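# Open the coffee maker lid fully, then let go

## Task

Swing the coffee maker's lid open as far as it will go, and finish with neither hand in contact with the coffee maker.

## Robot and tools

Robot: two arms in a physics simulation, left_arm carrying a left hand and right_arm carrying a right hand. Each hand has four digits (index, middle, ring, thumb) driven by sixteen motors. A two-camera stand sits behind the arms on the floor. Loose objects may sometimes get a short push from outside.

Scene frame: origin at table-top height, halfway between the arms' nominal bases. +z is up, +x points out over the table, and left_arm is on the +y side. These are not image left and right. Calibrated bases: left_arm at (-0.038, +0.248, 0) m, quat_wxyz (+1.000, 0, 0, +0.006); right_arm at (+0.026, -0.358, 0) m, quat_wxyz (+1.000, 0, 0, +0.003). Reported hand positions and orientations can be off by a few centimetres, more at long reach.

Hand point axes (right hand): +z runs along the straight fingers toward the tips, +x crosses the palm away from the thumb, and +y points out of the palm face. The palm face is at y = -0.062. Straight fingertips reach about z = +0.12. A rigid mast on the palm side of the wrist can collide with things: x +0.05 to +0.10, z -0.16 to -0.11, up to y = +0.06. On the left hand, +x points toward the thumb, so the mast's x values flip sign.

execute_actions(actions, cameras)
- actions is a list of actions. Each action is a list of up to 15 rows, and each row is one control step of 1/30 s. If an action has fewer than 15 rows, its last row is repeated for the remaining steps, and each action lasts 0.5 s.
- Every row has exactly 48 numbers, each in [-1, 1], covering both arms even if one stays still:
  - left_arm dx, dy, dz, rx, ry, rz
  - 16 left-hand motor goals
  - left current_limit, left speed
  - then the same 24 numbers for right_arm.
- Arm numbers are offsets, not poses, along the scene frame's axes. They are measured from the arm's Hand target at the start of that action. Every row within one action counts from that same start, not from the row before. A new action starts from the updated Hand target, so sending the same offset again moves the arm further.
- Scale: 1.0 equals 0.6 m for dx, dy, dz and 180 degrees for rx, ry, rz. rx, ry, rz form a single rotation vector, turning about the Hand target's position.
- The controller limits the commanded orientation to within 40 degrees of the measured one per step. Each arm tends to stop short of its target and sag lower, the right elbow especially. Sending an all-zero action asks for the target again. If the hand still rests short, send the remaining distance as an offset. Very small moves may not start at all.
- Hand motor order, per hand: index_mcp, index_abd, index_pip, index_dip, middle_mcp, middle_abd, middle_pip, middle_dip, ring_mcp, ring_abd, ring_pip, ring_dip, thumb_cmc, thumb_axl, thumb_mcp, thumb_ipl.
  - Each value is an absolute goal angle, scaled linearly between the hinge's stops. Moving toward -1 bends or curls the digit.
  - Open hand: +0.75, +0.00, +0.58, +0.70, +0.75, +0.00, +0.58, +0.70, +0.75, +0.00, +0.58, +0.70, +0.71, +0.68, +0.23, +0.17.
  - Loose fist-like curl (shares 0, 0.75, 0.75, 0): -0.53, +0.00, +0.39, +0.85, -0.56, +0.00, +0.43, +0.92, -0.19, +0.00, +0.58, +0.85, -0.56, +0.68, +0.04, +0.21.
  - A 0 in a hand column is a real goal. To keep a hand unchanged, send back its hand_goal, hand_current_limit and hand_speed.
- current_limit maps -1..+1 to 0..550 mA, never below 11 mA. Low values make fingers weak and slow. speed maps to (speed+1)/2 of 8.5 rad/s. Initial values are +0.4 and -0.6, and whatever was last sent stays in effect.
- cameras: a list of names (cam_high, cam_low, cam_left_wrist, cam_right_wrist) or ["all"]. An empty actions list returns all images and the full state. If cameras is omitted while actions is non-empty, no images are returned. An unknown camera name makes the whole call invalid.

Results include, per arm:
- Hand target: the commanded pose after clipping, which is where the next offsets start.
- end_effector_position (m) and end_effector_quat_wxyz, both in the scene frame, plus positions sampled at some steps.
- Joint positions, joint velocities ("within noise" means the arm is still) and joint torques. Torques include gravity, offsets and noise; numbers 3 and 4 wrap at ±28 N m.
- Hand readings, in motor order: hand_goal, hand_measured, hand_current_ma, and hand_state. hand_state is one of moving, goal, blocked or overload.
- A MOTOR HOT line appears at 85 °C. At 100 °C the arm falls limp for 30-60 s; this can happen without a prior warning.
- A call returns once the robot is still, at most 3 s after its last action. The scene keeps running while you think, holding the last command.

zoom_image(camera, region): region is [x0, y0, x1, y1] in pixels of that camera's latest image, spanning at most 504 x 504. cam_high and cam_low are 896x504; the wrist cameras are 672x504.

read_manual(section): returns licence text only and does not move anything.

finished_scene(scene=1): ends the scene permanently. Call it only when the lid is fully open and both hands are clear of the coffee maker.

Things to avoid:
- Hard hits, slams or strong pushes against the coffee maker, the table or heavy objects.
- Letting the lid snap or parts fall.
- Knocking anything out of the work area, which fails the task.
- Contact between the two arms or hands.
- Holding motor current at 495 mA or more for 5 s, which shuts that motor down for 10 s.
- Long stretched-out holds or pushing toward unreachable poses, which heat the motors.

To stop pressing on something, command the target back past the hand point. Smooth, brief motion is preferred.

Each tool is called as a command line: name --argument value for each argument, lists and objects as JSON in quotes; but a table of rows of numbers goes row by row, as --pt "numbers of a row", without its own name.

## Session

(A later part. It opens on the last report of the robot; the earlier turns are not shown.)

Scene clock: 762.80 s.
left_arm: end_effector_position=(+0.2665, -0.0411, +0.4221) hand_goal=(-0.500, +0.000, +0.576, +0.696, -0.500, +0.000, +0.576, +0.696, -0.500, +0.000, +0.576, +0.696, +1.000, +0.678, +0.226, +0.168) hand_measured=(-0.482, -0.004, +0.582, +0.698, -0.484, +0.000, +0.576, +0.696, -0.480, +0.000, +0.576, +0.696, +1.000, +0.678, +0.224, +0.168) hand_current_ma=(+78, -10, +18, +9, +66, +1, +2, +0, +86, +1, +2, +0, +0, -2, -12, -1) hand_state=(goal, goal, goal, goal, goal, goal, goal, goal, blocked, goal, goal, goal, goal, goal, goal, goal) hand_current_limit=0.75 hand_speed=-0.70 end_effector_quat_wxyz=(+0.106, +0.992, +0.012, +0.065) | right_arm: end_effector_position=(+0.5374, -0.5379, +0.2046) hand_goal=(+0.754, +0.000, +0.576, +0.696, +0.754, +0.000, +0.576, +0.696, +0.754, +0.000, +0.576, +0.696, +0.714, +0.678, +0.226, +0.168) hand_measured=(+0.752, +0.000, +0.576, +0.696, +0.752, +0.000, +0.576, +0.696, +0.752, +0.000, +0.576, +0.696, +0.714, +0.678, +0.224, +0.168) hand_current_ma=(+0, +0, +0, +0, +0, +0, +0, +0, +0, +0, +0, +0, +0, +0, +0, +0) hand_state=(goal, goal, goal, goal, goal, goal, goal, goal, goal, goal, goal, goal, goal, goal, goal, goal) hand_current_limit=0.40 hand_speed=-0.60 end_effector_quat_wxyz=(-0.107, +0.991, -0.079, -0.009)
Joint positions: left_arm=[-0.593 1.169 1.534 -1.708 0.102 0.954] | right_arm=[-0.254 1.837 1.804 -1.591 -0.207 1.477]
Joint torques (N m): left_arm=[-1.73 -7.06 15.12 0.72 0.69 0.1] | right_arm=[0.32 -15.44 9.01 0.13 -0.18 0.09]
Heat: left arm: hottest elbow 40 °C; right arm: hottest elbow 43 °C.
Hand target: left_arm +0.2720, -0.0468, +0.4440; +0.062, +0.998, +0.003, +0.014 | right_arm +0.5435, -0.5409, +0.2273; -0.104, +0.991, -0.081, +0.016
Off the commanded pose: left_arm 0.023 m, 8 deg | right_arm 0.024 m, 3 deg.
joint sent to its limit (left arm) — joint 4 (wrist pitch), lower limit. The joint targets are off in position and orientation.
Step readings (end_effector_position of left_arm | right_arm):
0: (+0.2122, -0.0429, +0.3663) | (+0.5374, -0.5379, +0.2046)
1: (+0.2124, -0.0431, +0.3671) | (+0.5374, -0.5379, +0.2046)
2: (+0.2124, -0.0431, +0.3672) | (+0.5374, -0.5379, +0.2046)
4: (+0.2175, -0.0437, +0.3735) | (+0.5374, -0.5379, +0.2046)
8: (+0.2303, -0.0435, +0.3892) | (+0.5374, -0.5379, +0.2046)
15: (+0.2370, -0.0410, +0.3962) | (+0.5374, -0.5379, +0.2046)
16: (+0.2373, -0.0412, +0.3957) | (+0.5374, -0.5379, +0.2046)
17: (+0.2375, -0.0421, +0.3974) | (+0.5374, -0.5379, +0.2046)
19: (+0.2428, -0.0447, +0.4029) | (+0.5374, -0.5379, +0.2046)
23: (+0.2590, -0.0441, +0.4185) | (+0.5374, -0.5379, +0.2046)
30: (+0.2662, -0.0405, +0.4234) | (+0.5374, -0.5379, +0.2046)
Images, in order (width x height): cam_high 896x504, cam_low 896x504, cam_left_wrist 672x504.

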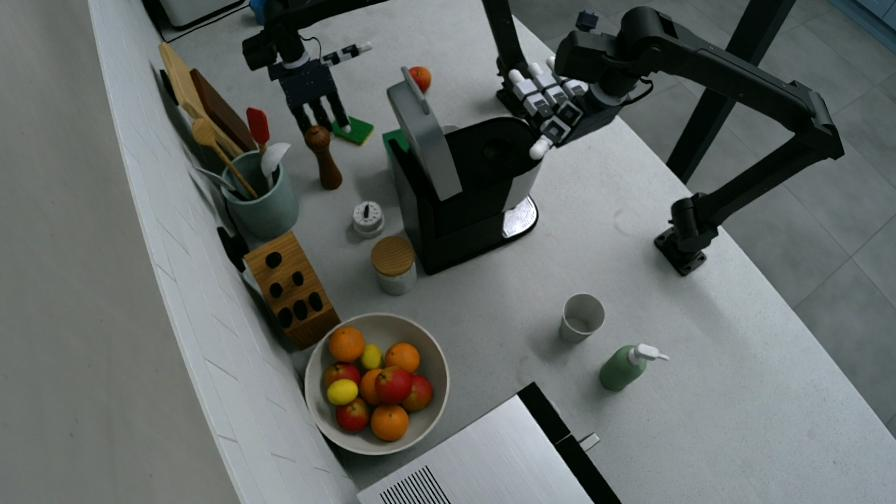

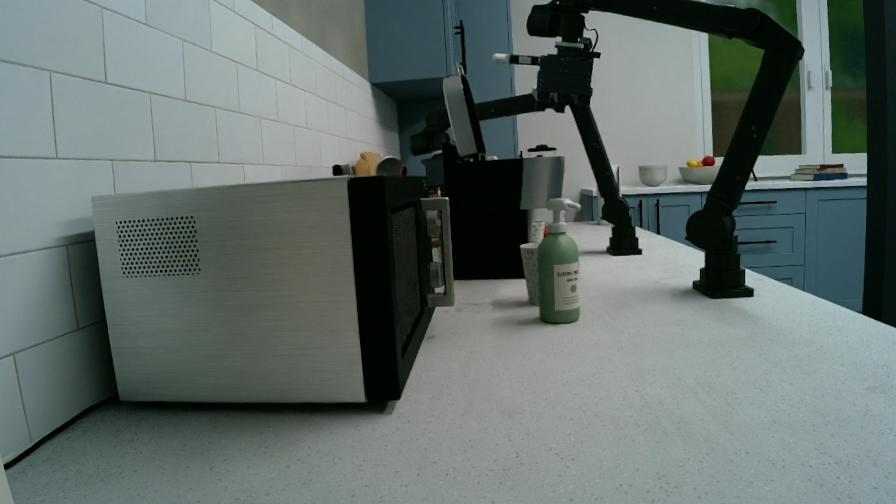

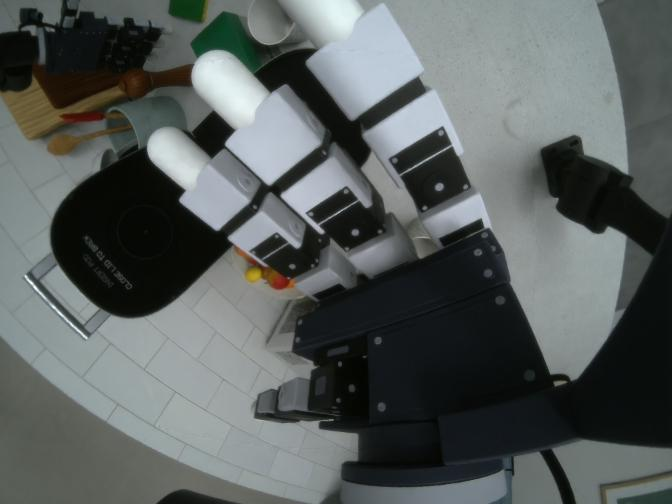

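execute_actions --actions '[[[-0.06,0.04,0,0,0,0,-0.5,0,0.576,0.696,-0.5,0,0.576,0.696,-0.5,0,0.576,0.696,1.0,0.678,0.226,0.168,0.4,-0.7,0,0,0,0,0,0,0.754,0,0.576,0.696,0.754,0,0.576,0.696,0.754,0,0.576,0.696,0.714,0.678,0.226,0.168,0.4,-0.6]]]' --cameras '["cam_high","cam_low","cam_left_wrist","cam_right_wrist"]'

zoom_image --camera "cam_low" --region '[420, 50, 600, 185]'

zoom_image --camera "cam_high" --region '[360, 50, 600, 230]'

Scene clock: 778.00 s.
left_arm: end_effector_position=(+0.2382, -0.0231, +0.4390) hand_goal=(-0.500, +0.000, +0.576, +0.696, -0.500, +0.000, +0.576, +0.696, -0.500, +0.000, +0.576, +0.696, +1.000, +0.678, +0.226, +0.168) hand_measured=(-0.482, -0.004, +0.582, +0.698, -0.484, +0.000, +0.576, +0.696, -0.480, +0.000, +0.576, +0.696, +1.000, +0.678, +0.224, +0.168) hand_current_ma=(+78, -9, +18, +9, +66, +1, +2, +0, +86, +1, +2, +0, +0, -2, -12, -1) hand_state=(goal, goal, goal, goal, goal, goal, goal, goal, blocked, goal, goal, goal, goal, goal, goal, goal) hand_current_limit=0.40 hand_speed=-0.70 end_effector_quat_wxyz=(+0.123, +0.989, +0.011, +0.087) | right_arm: end_effector_position=(+0.5374, -0.5379, +0.2046) hand_goal=(+0.754, +0.000, +0.576, +0.696, +0.754, +0.000, +0.576, +0.696, +0.754, +0.000, +0.576, +0.696, +0.714, +0.678, +0.226, +0.168) hand_measured=(+0.752, +0.000, +0.576, +0.696, +0.752, +0.000, +0.576, +0.696, +0.752, +0.000, +0.576, +0.696, +0.714, +0.678, +0.224, +0.168) hand_current_ma=(+0, +0, +0, +0, +0, +0, +0, +0, +0, +0, +0, +0, +0, +0, +0, +0) hand_state=(goal, goal, goal, goal, goal, goal, goal, goal, goal, goal, goal, goal, goal, goal, goal, goal) hand_current_limit=0.40 hand_speed=-0.60 end_effector_quat_wxyz=(-0.107, +0.991, -0.079, -0.009)
Joint positions: left_arm=[-0.593 1.068 1.489 -1.708 0.105 0.954] | right_arm=[-0.254 1.837 1.804 -1.591 -0.207 1.477]
Joint torques (N m): left_arm=[-1.61 -7 10.62 0.87 0.69 0.1] | right_arm=[0.09 -15.21 9.02 0.24 -0.16 0.11]
Heat: left arm: hottest elbow 42 °C; right arm: hottest elbow 43 °C.
Hand target: left_arm +0.2360, -0.0228, +0.4440; +0.062, +0.998, +0.003, +0.014 | right_arm +0.5435, -0.5409, +0.2273; -0.104, +0.991, -0.081, +0.016
Off the commanded pose: left_arm 0.005 m, 11 deg | right_arm 0.024 m, 3 deg.
joint sent to its limit (left arm) — joint 4 (wrist pitch), lower limit. The joint targets are off in position and orientation.
Step readings (end_effector_position of left_arm | right_arm):
0: (+0.2665, -0.0411, +0.4221) | (+0.5374, -0.5379, +0.2046)
1: (+0.2665, -0.0411, +0.4221) | (+0.5374, -0.5379, +0.2046)
2: (+0.2665, -0.0411, +0.4221) | (+0.5374, -0.5379, +0.2046)
4: (+0.2639, -0.0394, +0.4228) | (+0.5374, -0.5379, +0.2046)
8: (+0.2505, -0.0309, +0.4265) | (+0.5374, -0.5379, +0.2046)
15: (+0.2384, -0.0233, +0.4412) | (+0.5374, -0.5379, +0.2046)

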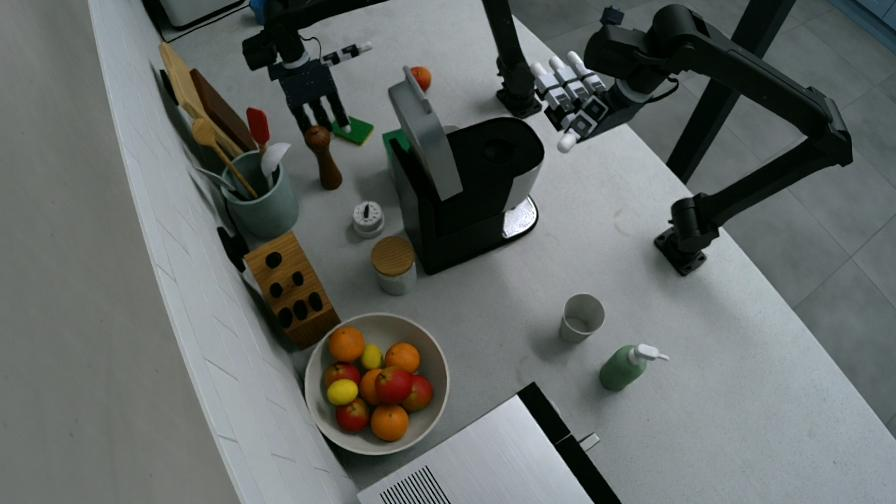

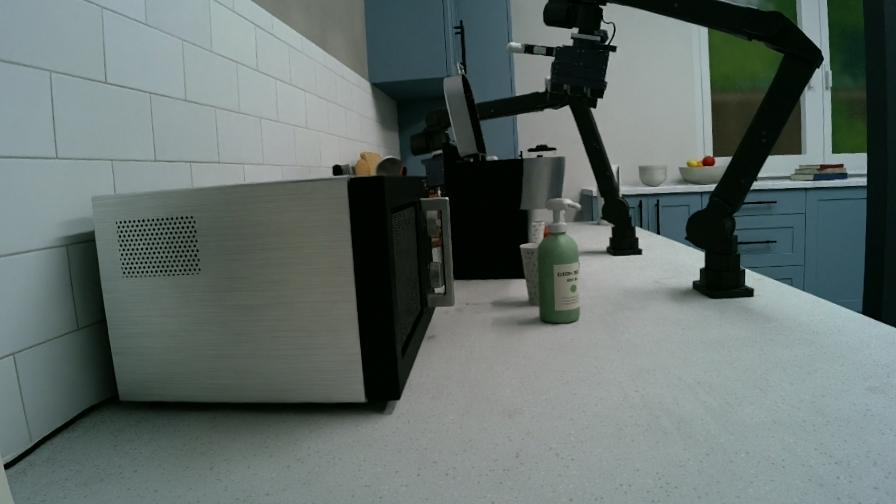

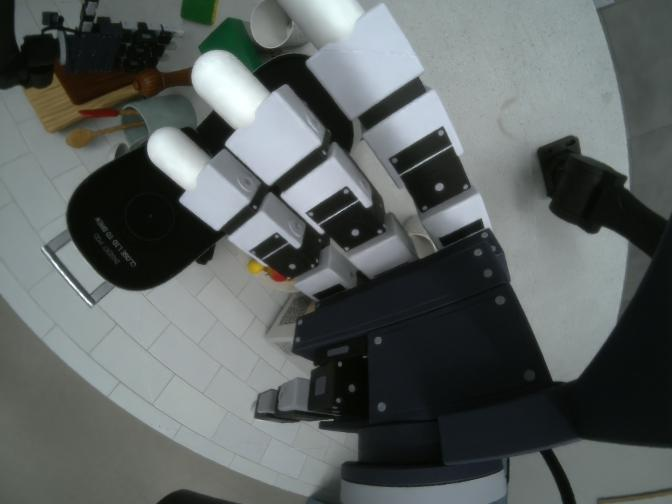

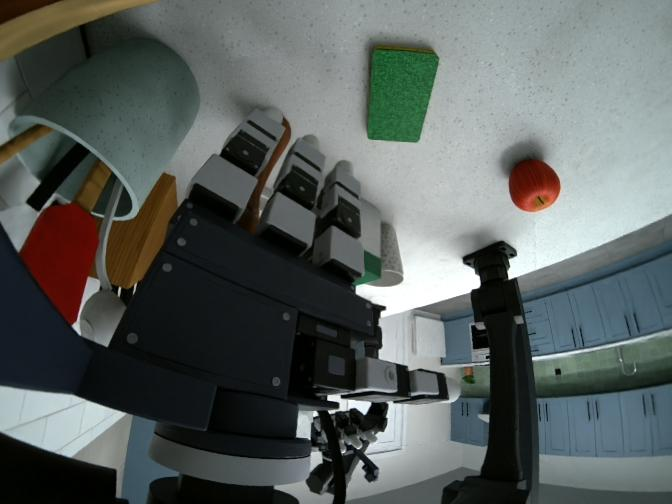

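Scaled by 2.800 from the camera's 896x504 image, which has a finer 1280x720 frame.

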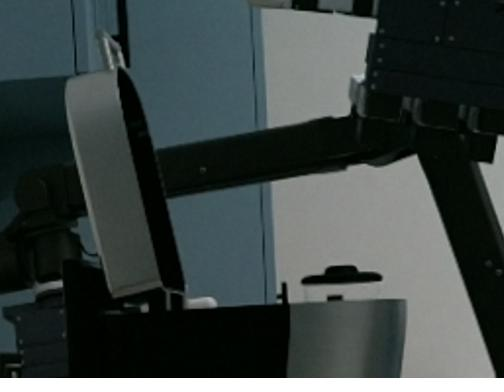

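Scaled by 2.100 from the camera's 896x504 image, which has a finer 1280x720 frame.

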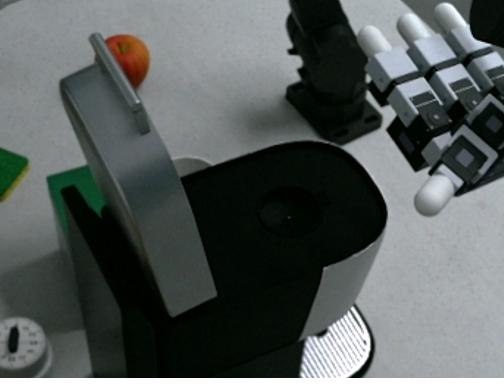

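finished_scene

The scene is finished: the task was done.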